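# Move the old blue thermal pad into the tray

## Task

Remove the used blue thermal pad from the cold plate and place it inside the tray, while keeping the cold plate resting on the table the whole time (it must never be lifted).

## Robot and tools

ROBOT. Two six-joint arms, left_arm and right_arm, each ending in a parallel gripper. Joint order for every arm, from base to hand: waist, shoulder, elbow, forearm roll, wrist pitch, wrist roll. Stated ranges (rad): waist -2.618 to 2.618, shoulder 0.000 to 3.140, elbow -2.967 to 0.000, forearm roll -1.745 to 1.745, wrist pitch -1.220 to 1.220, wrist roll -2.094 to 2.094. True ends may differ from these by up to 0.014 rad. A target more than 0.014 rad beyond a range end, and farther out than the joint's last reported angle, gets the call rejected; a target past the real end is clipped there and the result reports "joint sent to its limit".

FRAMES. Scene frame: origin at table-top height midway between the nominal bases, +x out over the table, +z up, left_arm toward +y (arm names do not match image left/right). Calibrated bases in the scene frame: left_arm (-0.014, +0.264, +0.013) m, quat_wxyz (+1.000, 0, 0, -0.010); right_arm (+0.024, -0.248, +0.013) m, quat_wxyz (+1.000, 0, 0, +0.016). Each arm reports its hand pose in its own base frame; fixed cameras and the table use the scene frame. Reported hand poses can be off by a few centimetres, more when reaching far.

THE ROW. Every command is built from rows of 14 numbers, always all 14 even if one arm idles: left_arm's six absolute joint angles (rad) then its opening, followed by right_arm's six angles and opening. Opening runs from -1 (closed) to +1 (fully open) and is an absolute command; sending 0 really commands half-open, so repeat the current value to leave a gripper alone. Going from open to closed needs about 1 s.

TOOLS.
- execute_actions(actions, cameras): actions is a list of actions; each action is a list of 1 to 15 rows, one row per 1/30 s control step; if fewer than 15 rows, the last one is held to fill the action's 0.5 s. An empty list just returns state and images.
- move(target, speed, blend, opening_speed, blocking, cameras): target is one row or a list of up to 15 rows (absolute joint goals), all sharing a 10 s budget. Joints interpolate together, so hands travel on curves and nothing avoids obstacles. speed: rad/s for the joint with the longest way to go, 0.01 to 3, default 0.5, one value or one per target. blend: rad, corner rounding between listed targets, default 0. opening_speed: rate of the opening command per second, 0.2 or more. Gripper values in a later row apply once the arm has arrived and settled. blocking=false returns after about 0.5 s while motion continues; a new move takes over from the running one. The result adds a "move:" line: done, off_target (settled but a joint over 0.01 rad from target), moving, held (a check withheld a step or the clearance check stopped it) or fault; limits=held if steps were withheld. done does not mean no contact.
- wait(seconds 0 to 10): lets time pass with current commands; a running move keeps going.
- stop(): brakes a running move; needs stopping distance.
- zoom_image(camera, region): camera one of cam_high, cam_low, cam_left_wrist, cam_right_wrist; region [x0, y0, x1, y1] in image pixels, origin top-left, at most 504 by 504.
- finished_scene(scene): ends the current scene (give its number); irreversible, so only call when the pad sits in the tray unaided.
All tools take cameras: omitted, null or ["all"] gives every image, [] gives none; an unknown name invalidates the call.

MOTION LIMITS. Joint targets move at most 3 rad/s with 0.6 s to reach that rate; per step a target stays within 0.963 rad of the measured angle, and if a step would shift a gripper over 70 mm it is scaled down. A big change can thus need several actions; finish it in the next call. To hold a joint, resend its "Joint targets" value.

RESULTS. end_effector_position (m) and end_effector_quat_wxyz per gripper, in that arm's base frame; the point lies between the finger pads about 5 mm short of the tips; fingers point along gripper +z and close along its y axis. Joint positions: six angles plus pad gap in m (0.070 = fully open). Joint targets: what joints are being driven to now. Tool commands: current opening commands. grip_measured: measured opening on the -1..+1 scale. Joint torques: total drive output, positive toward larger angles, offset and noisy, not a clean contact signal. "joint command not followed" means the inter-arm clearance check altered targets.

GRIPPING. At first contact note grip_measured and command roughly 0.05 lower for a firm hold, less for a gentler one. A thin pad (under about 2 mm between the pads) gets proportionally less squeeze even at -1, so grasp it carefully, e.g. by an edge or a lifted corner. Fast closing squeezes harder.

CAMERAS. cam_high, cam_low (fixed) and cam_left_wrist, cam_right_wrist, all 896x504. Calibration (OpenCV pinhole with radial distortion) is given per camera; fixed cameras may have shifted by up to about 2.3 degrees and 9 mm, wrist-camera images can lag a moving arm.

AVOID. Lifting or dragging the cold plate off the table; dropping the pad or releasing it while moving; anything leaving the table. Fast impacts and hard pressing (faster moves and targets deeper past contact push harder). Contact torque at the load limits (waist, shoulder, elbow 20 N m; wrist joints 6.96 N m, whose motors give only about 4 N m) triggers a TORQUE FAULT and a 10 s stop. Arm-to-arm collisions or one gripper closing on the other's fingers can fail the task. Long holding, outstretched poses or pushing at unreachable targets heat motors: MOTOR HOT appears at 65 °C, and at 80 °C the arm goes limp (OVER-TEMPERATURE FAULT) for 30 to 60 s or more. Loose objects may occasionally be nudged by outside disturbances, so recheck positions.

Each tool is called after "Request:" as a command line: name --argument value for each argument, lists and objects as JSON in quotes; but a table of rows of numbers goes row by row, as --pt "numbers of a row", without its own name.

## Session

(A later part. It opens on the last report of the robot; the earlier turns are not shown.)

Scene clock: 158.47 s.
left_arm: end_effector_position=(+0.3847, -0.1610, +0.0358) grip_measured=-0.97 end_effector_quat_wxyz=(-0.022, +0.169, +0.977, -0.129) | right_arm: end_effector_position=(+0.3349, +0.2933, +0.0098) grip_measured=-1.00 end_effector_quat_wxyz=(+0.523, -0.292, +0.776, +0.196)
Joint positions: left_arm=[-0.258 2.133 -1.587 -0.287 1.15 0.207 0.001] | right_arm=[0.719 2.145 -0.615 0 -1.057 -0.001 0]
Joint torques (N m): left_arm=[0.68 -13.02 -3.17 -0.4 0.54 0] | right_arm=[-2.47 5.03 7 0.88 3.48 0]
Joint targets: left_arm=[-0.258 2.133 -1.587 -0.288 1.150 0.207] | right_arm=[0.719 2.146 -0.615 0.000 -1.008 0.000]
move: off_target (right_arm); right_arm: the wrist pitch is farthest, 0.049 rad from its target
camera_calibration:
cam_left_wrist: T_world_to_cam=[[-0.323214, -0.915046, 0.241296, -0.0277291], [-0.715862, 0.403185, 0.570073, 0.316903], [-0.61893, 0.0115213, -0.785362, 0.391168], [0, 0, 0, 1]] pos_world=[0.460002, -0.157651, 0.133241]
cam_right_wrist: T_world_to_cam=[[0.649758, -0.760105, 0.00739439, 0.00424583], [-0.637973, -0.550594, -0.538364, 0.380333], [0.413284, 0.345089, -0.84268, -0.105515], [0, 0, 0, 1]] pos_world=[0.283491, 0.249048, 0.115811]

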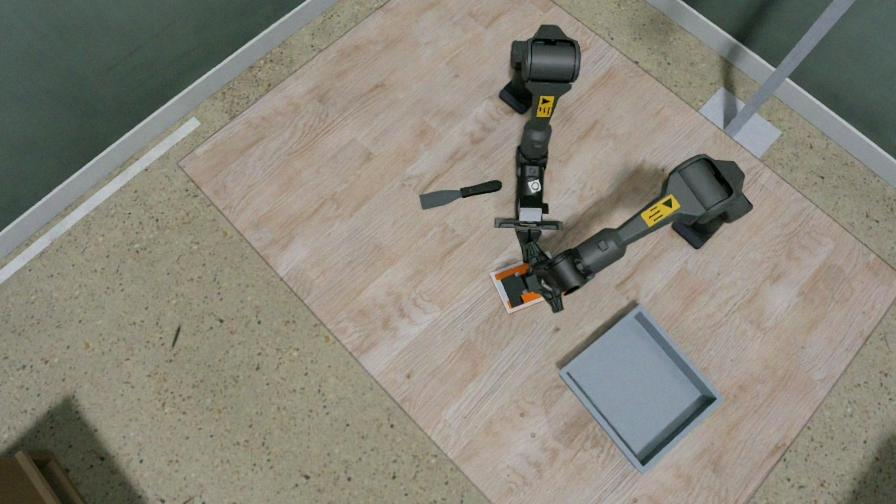

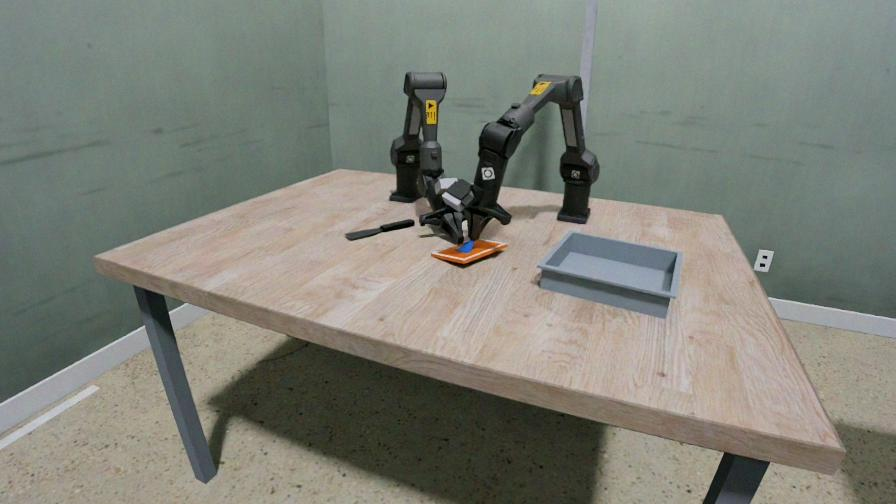

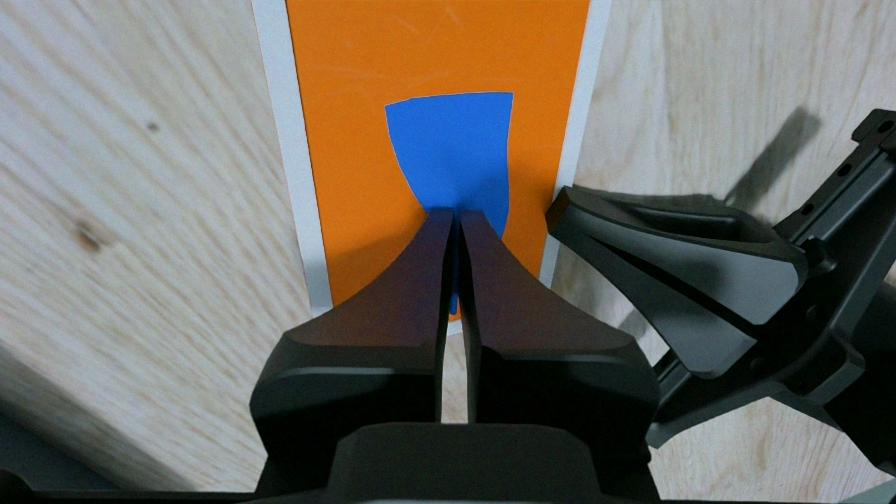

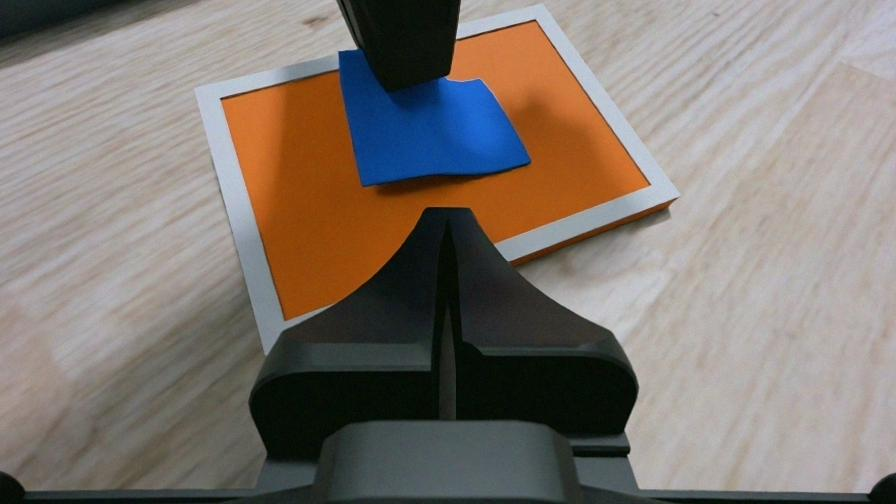

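Request:
move --pt "-0.2583 2.1496 -1.5649 -0.292 1.1129 0.219 -1 0.7195 2.121 -0.613 0 -0.984 0 -1" --pt "-0.2583 2.1496 -1.5649 -0.292 1.1129 0.219 -1 0.7195 2.053 -0.624 0 -0.906 0 -1" --speed '[0.05, 0.1]'

Request:
zoom_image --camera "cam_low" --region '[400, 200, 540, 290]'

Scene clock: 173.63 s.
left_arm: end_effector_position=(+0.3844, -0.1608, +0.0240) grip_measured=-0.97 end_effector_quat_wxyz=(-0.022, +0.169, +0.977, -0.129) | right_arm: end_effector_position=(+0.3342, +0.2925, +0.0217) grip_measured=-1.00 end_effector_quat_wxyz=(+0.502, -0.297, +0.790, +0.189)
Joint positions: left_arm=[-0.258 2.149 -1.565 -0.292 1.114 0.218 0.001] | right_arm=[0.719 2.054 -0.623 0.001 -0.906 -0.001 0]
Joint torques (N m): left_arm=[-0.13 -11.52 -3.38 -0.12 -0.25 -0.08] | right_arm=[-0.06 -10.26 -3.33 -0.17 -0.9 0.01]
Joint targets: left_arm=[-0.258 2.150 -1.565 -0.292 1.113 0.219] | right_arm=[0.720 2.053 -0.624 0.000 -0.906 0.000]
move: done
camera_calibration:
cam_left_wrist: T_world_to_cam=[[-0.323138, -0.915142, 0.241034, -0.0247902], [-0.715706, 0.402959, 0.570429, 0.323241], [-0.61915, 0.0118181, -0.785183, 0.381761], [0, 0, 0, 1]] pos_world=[0.459702, -0.157451, 0.121341]
cam_right_wrist: T_world_to_cam=[[0.649398, -0.760408, 0.00782984, 0.00417757], [-0.65879, -0.567698, -0.493674, 0.396848], [0.379839, 0.315433, -0.869612, -0.074525], [0, 0, 0, 1]] pos_world=[0.287034, 0.251974, 0.131073]

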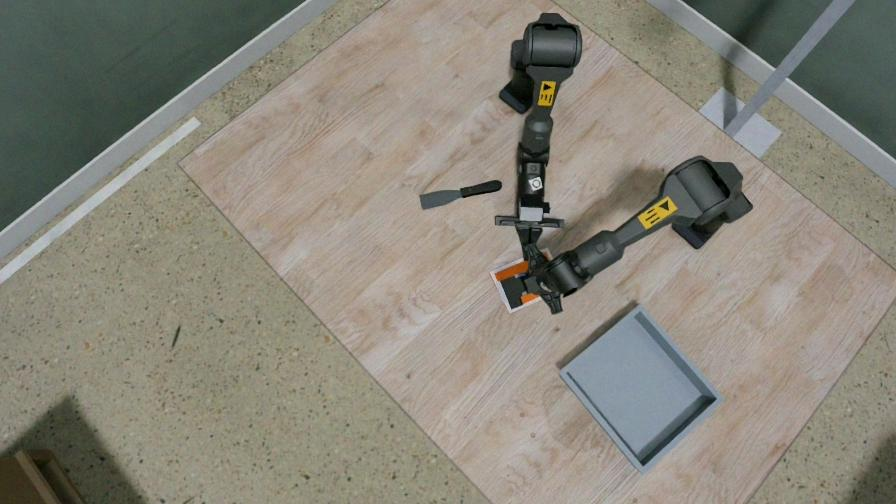

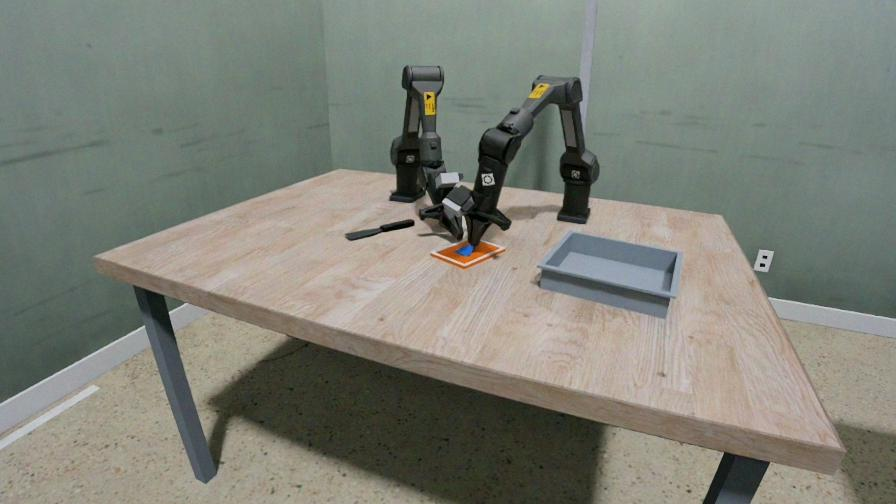

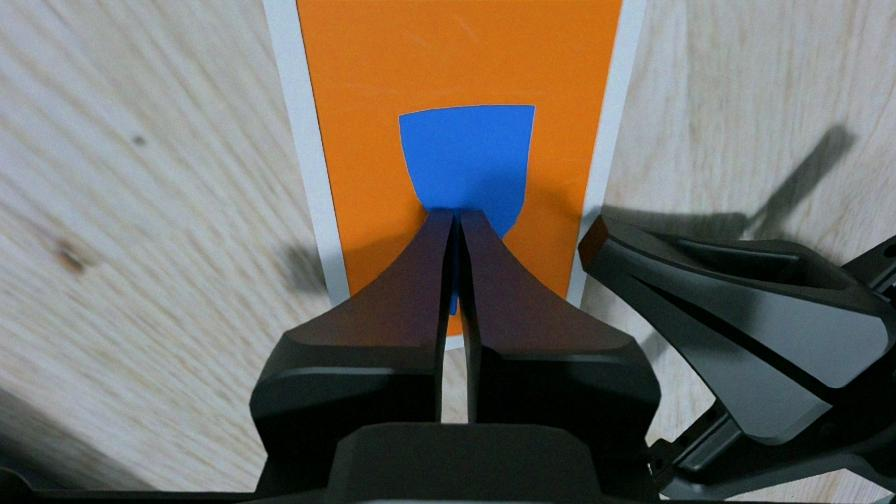

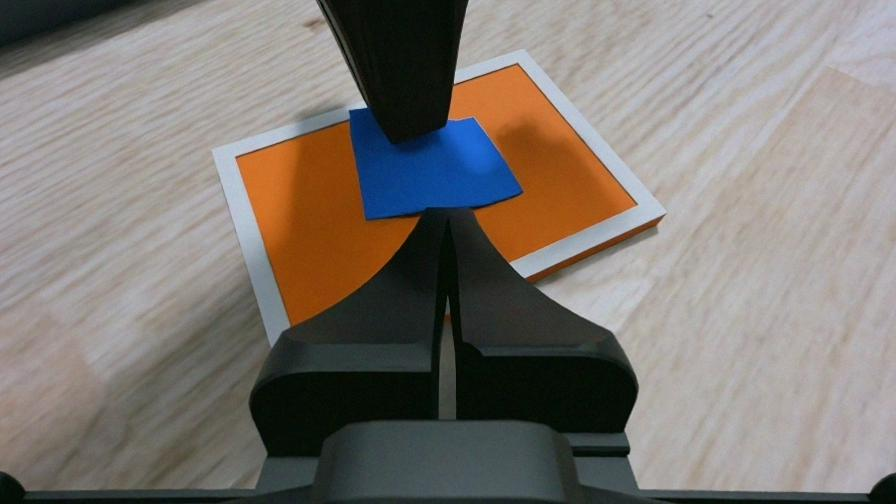

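Scaled by 3.600 from the camera's 896x504 image, which has a finer 1280x720 frame.

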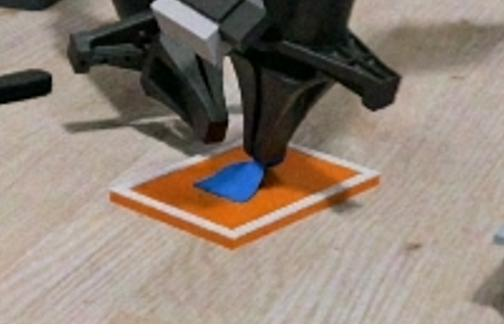

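Request:
move --pt "-0.2583 2.1496 -1.5649 -0.292 1.1129 0.219 -1 0.66 1.98 -0.4 0 -1.057 0 -1" --pt "-0.2583 2.1496 -1.5649 -0.292 1.1129 0.219 -1 0.625 2.118 -0.857 0 -0.738 0 -1" --pt "-0.2583 2.1496 -1.5649 -0.292 1.1129 0.219 -1 0.625 2.1876 -0.8406 0 -0.8236 0 -1" --pt "-0.2583 2.1496 -1.5649 -0.292 1.1129 0.219 -1 0.625 2.2138 -0.8426 0 -0.848 0 -1" --speed '[0.3, 0.3, 0.06, 0.03]' --cameras '["cam_right_wrist","cam_left_wrist","cam_low"]'

Request:
zoom_image --camera "cam_low" --region '[400, 200, 540, 290]'

Scene clock: 195.43 s.
left_arm: end_effector_position=(+0.3844, -0.1608, +0.0240) grip_measured=-0.97 end_effector_quat_wxyz=(-0.022, +0.169, +0.977, -0.129) | right_arm: end_effector_position=(+0.4032, +0.2907, +0.0087) grip_measured=-1.00 end_effector_quat_wxyz=(+0.526, -0.256, +0.793, +0.169)
Joint positions: left_arm=[-0.258 2.149 -1.565 -0.292 1.114 0.218 0.001] | right_arm=[0.625 2.201 -0.844 0.001 -0.87 -0.001 0]
Joint torques (N m): left_arm=[1.1 -11.87 -4.48 -0.15 -0.03 -0.17] | right_arm=[0.32 8.39 3.36 -0.13 3.47 0.03]
Joint targets: left_arm=[-0.258 2.150 -1.565 -0.292 1.113 0.219] | right_arm=[0.625 2.214 -0.843 0.000 -0.848 0.000]
move: off_target (right_arm); right_arm: the wrist pitch is farthest, 0.022 rad from its target
camera_calibration:
cam_left_wrist: T_world_to_cam=[[-0.323138, -0.915142, 0.241034, -0.0247902], [-0.715706, 0.402959, 0.570429, 0.323241], [-0.61915, 0.0118181, -0.785183, 0.381761], [0, 0, 0, 1]] pos_world=[0.459702, -0.157451, 0.121341]
cam_right_wrist: T_world_to_cam=[[0.574638, -0.818375, 0.00735324, 0.00510799], [-0.69405, -0.492063, -0.525517, 0.427322], [0.433688, 0.296878, -0.850752, -0.127884], [0, 0, 0, 1]] pos_world=[0.349109, 0.252415, 0.11573]
Images, in order (width x height): cam_low 896x504, cam_left_wrist 896x504, cam_right_wrist 896x504.

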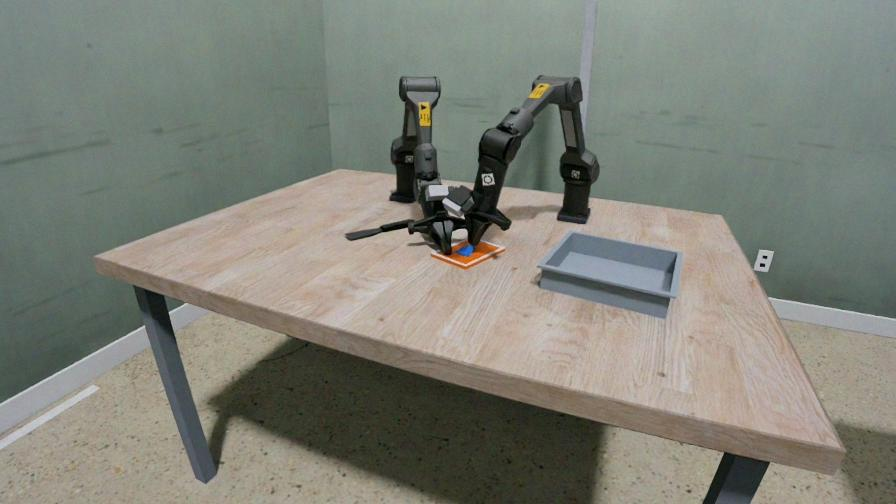

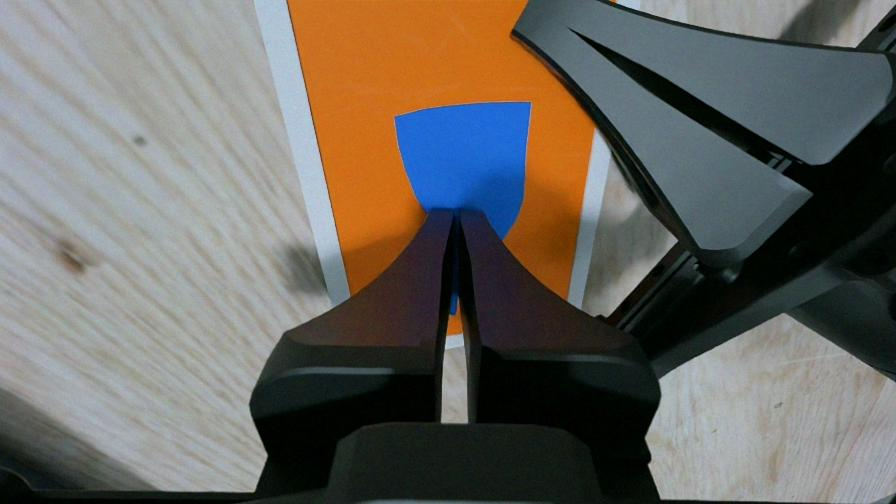

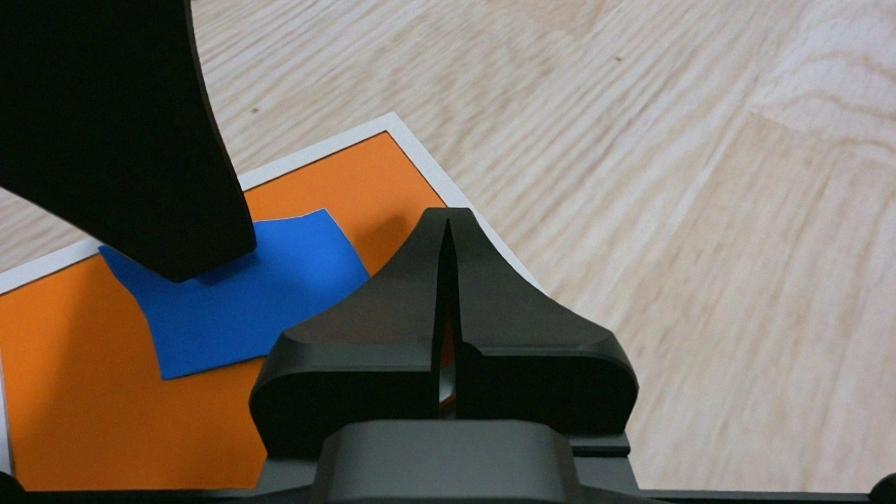

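Scaled by 3.600 from the camera's 896x504 image, which has a finer 1280x720 frame.

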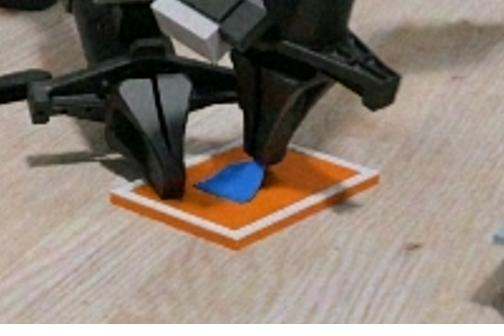

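Request:
move --target '[-0.2583,2.1226,-1.6018,-0.286,1.174,0.2,-1,0.625,2.2138,-0.8426,0,-0.848,0,-1]' --speed 0.02 --cameras '["cam_right_wrist","cam_left_wrist","cam_low"]'

Request:
zoom_image --camera "cam_low" --region '[400, 200, 540, 290]'

Scene clock: 207.43 s.
left_arm: end_effector_position=(+0.3846, -0.1614, +0.0438) grip_measured=-0.97 end_effector_quat_wxyz=(-0.022, +0.169, +0.977, -0.130) | right_arm: end_effector_position=(+0.4030, +0.2905, +0.0084) grip_measured=-1.00 end_effector_quat_wxyz=(+0.526, -0.256, +0.793, +0.170)
Joint positions: left_arm=[-0.258 2.122 -1.602 -0.287 1.173 0.2 0.001] | right_arm=[0.625 2.202 -0.843 0.001 -0.872 -0.001 0]
Joint torques (N m): left_arm=[0.94 -13.31 -4.44 -0.19 -0.1 -0.21] | right_arm=[0.22 8.05 4.29 -0.38 3.47 0.05]
Joint targets: left_arm=[-0.258 2.123 -1.602 -0.286 1.174 0.200] | right_arm=[0.625 2.214 -0.843 0.000 -0.848 0.000]
move: off_target (right_arm); right_arm: the wrist pitch is farthest, 0.024 rad from its target
camera_calibration:
cam_left_wrist: T_world_to_cam=[[-0.323726, -0.914352, 0.243233, -0.0298338], [-0.71588, 0.404796, 0.568908, 0.312708], [-0.618642, 0.0100443, -0.785609, 0.396997], [0, 0, 0, 1]] pos_world=[0.459802, -0.157849, 0.141239]
cam_right_wrist: T_world_to_cam=[[0.574713, -0.818322, 0.00731336, 0.00510823], [-0.693973, -0.49208, -0.525603, 0.426963], [0.433712, 0.296996, -0.850698, -0.128066], [0, 0, 0, 1]] pos_world=[0.348909, 0.252315, 0.11543]
Images, in order (width x height): cam_low 896x504, cam_left_wrist 896x504, cam_right_wrist 896x504.

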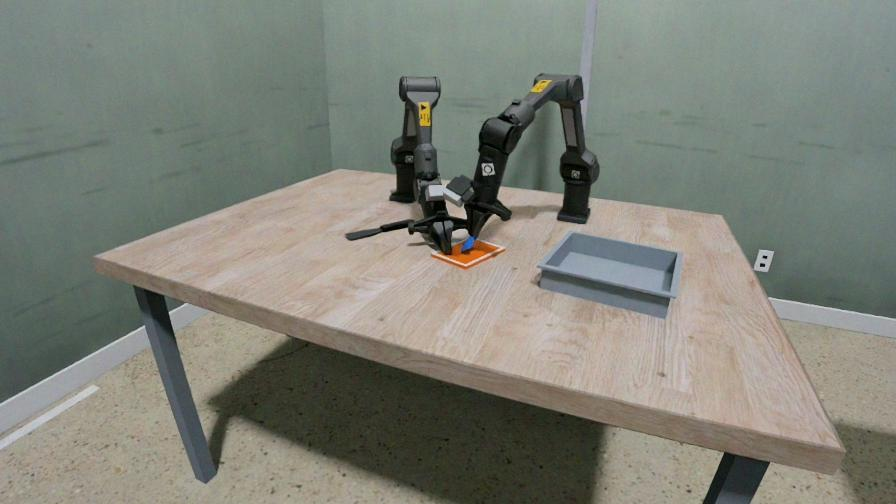

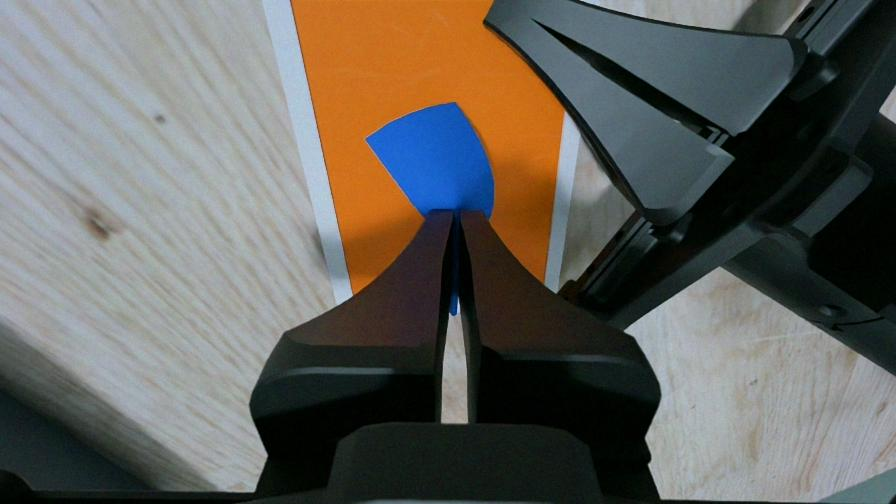

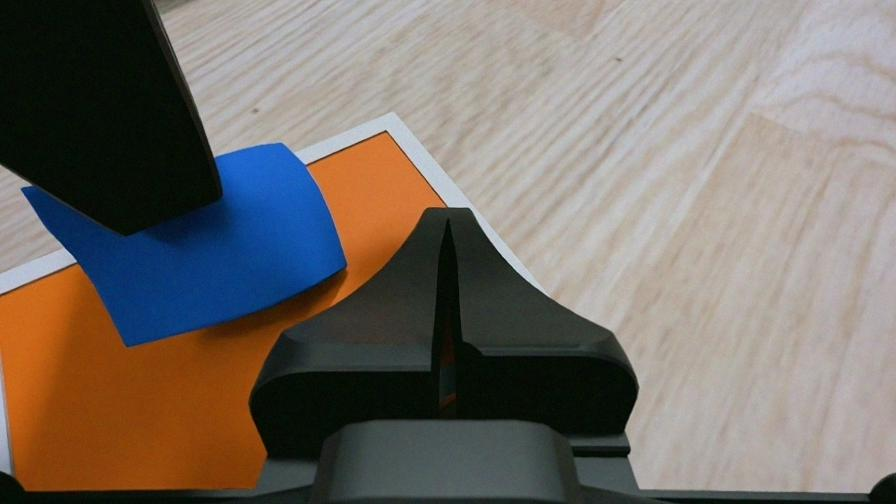

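Scaled by 3.600 from the camera's 896x504 image, which has a finer 1280x720 frame.

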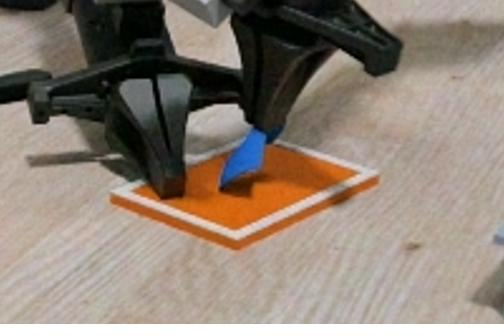

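Request:
move --pt "-0.2583 2.04 -1.56 -0.27 1.15 0.2 -1 0.625 2.2138 -0.8426 0 -0.848 0 -1" --pt "-0.25 1.516 -1.122 -0.15 0.74 0.2 -1 0.625 2.1876 -0.8406 0 -0.8236 0 -1" --speed '[0.03, 0.35]' --cameras '["cam_right_wrist","cam_low"]'

Scene clock: 214.40 s.
left_arm: end_effector_position=(+0.3624, -0.1159, +0.1624) grip_measured=-0.97 end_effector_quat_wxyz=(+0.257, +0.176, +0.948, -0.070) | right_arm: end_effector_position=(+0.4018, +0.2897, +0.0089) grip_measured=-1.00 end_effector_quat_wxyz=(+0.518, -0.258, +0.798, +0.167)
Joint positions: left_arm=[-0.251 1.514 -1.121 -0.15 0.74 0.2 0.001] | right_arm=[0.625 2.187 -0.842 0.001 -0.84 -0.001 0]
Joint torques (N m): left_arm=[0.98 -5.76 -4.65 -0.17 -0.7 0] | right_arm=[-0.72 3.23 8.18 -0.09 3.48 0.05]
Joint targets: left_arm=[-0.250 1.516 -1.122 -0.150 0.740 0.200] | right_arm=[0.625 2.188 -0.841 0.000 -0.824 0.000]
move: off_target (right_arm); right_arm: the wrist pitch is farthest, 0.016 rad from its target
camera_calibration:
cam_right_wrist: T_world_to_cam=[[0.574779, -0.818274, 0.00754799, 0.00505018], [-0.701677, -0.497582, -0.509962, 0.430548], [0.421044, 0.287819, -0.860164, -0.119132], [0, 0, 0, 1]] pos_world=[0.349363, 0.252654, 0.117052]
Images, in order (width x height): cam_low 896x504, cam_right_wrist 896x504.

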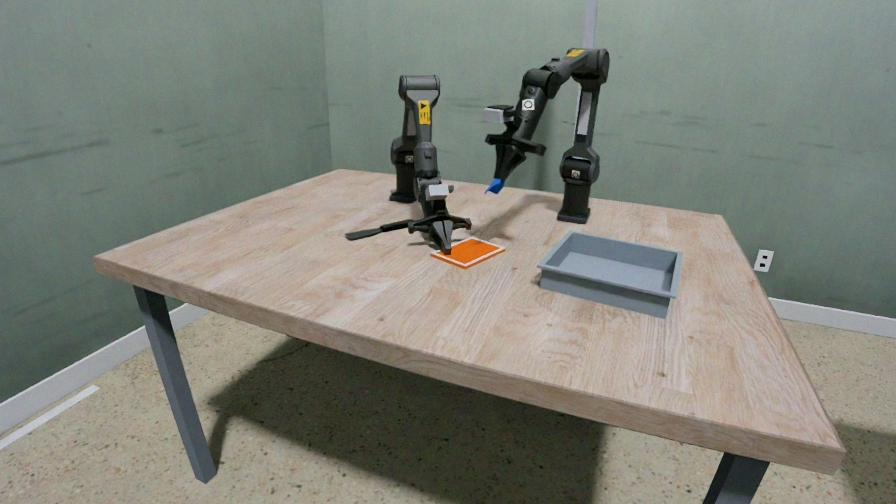

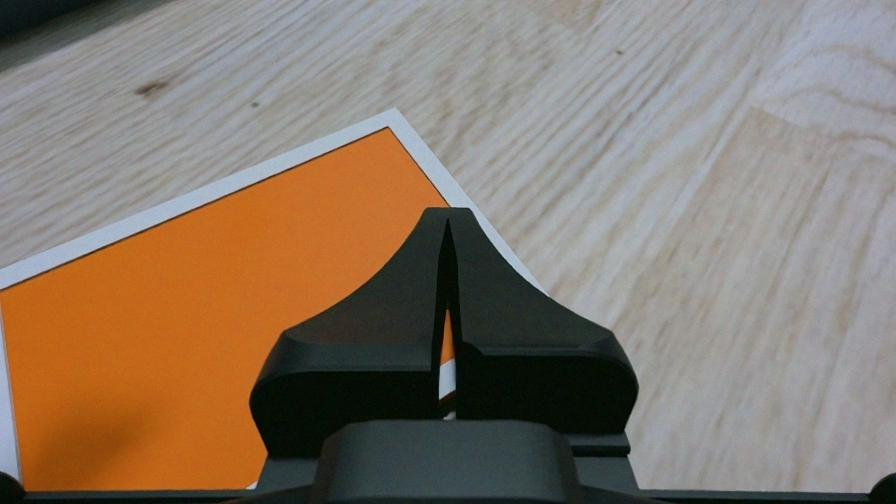

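Free. To tray.

Request:
move --pt "0.29 1.516 -1.122 0 0.74 0 -1 0.64 2.1 -0.857 0 -0.72 0 -1" --pt "0.28 1.94 -1.303 0 0.759 0 -1 0.69 1.7 -0.35 0 -0.8 0 -1" --pt "0.28 1.94 -1.303 0 0.759 0 0.4 0.69 1.7 -0.35 0 -0.8 0 -1" --speed '[0.4, 0.4, 0.5]' --opening_speed 0.8 --cameras '["cam_high","cam_low"]'

Request:
move --target '[0.28,1.516,-1.122,0,0.74,0,0.4,0.69,1.0,-0.33,0,0.1,0,-1]' --speed 0.8 --cameras '["cam_high","cam_low"]'

Scene clock: 225.57 s.
left_arm: end_effector_position=(+0.4042, +0.1165, +0.0459) grip_measured=+0.40 end_effector_quat_wxyz=(+0.129, -0.139, +0.982, +0.018) | right_arm: end_effector_position=(+0.2851, +0.2355, +0.0666) grip_measured=-1.00 end_effector_quat_wxyz=(+0.495, -0.288, +0.800, +0.178)
Joint positions: left_arm=[0.28 1.94 -1.303 0 0.759 -0.001 0.049] | right_arm=[0.69 1.699 -0.349 -0.001 -0.799 -0.001 0]
Joint torques (N m): left_arm=[-0.04 -12.09 -3.56 -0.08 -0.59 -0.04] | right_arm=[-1.28 -5.74 -3.48 -0.06 -0.63 0.06]
Joint targets: left_arm=[0.280 1.940 -1.303 0.000 0.759 0.000] | right_arm=[0.690 1.700 -0.350 0.000 -0.800 0.000]
move: done
Images, in order (width x height): cam_high 896x504, cam_low 896x504.

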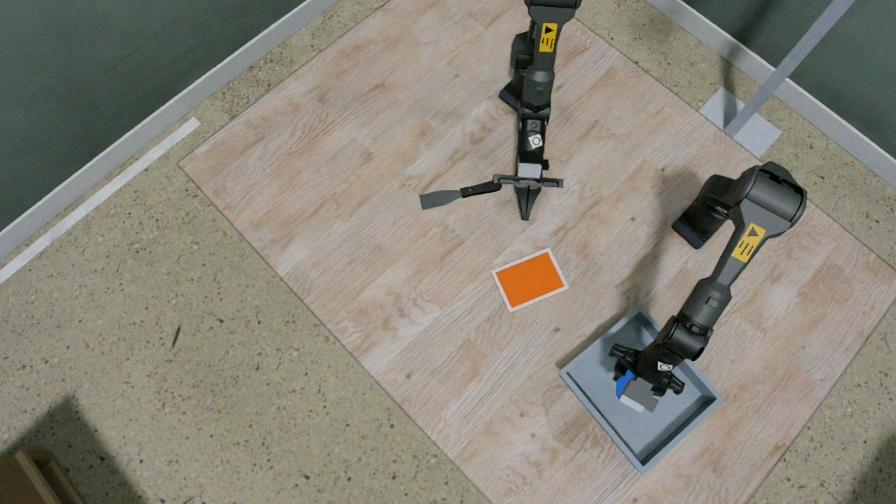

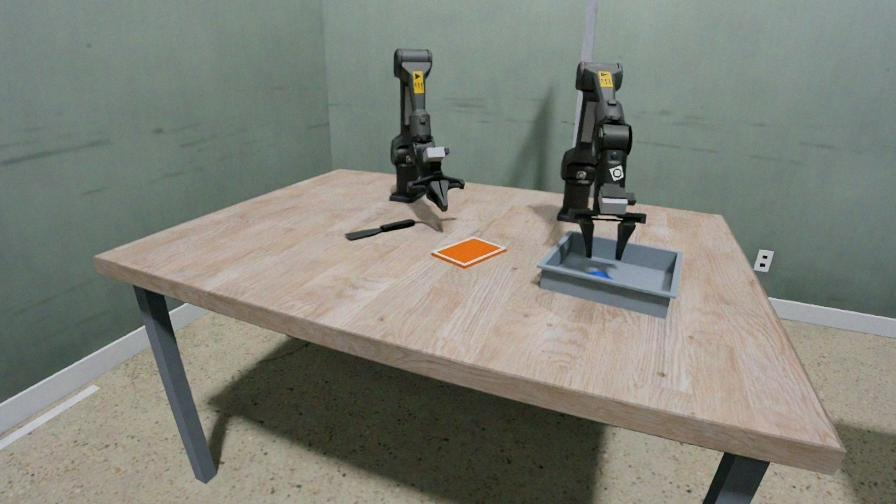

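Scene clock: 227.13 s.
left_arm: end_effector_position=(+0.3647, +0.1051, +0.1607) grip_measured=+0.40 end_effector_quat_wxyz=(+0.257, -0.135, +0.956, +0.036) | right_arm: end_effector_position=(+0.2109, +0.1741, +0.1221) grip_measured=-1.00 end_effector_quat_wxyz=(+0.405, -0.306, +0.849, +0.145)
Joint positions: left_arm=[0.28 1.515 -1.122 0 0.74 -0.001 0.049] | right_arm=[0.69 0.999 -0.33 -0.001 0.1 -0.001 0]
Joint torques (N m): left_arm=[0.23 -5.52 -3.9 -0.08 -0.89 -0.02] | right_arm=[-1.28 -1.33 -5.2 -0.18 -0.74 0.07]
Joint targets: left_arm=[0.280 1.516 -1.122 0.000 0.740 0.000] | right_arm=[0.690 1.000 -0.330 0.000 0.100 0.000]
move: done
Images, in order (width x height): cam_high 896x504, cam_low 896x504.

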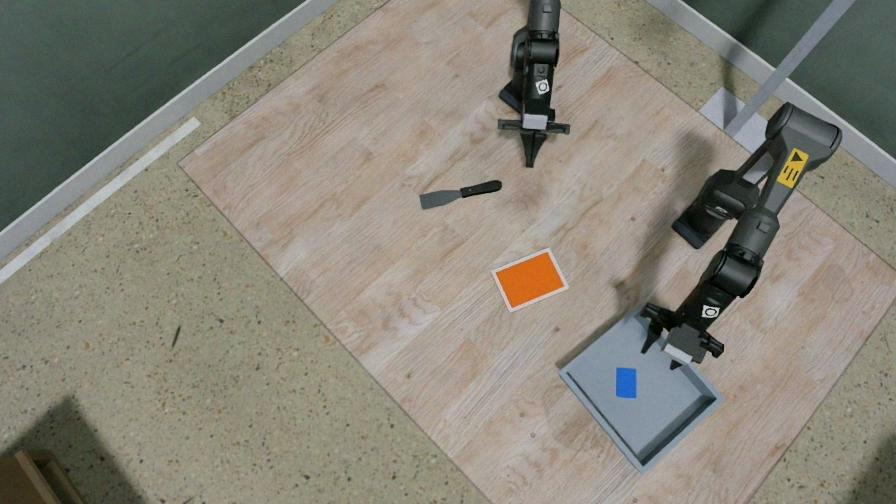

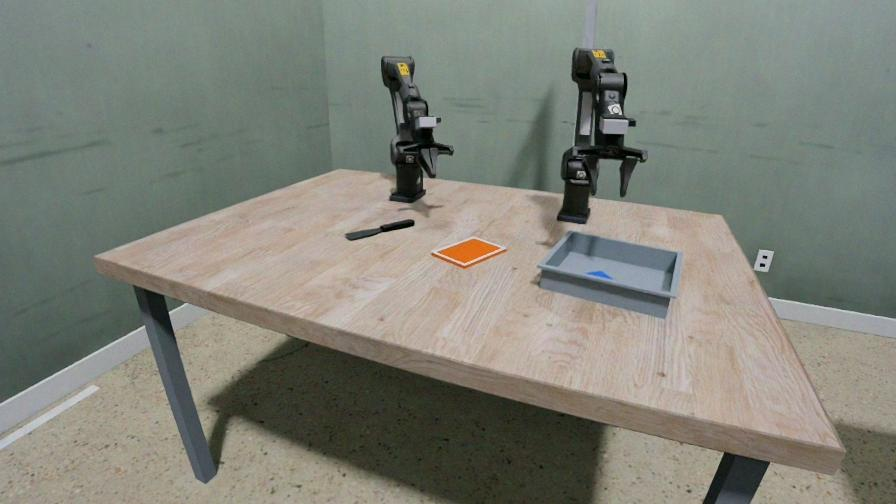

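Request:
finished_scene --scene 2

The scene is finished: the task was done.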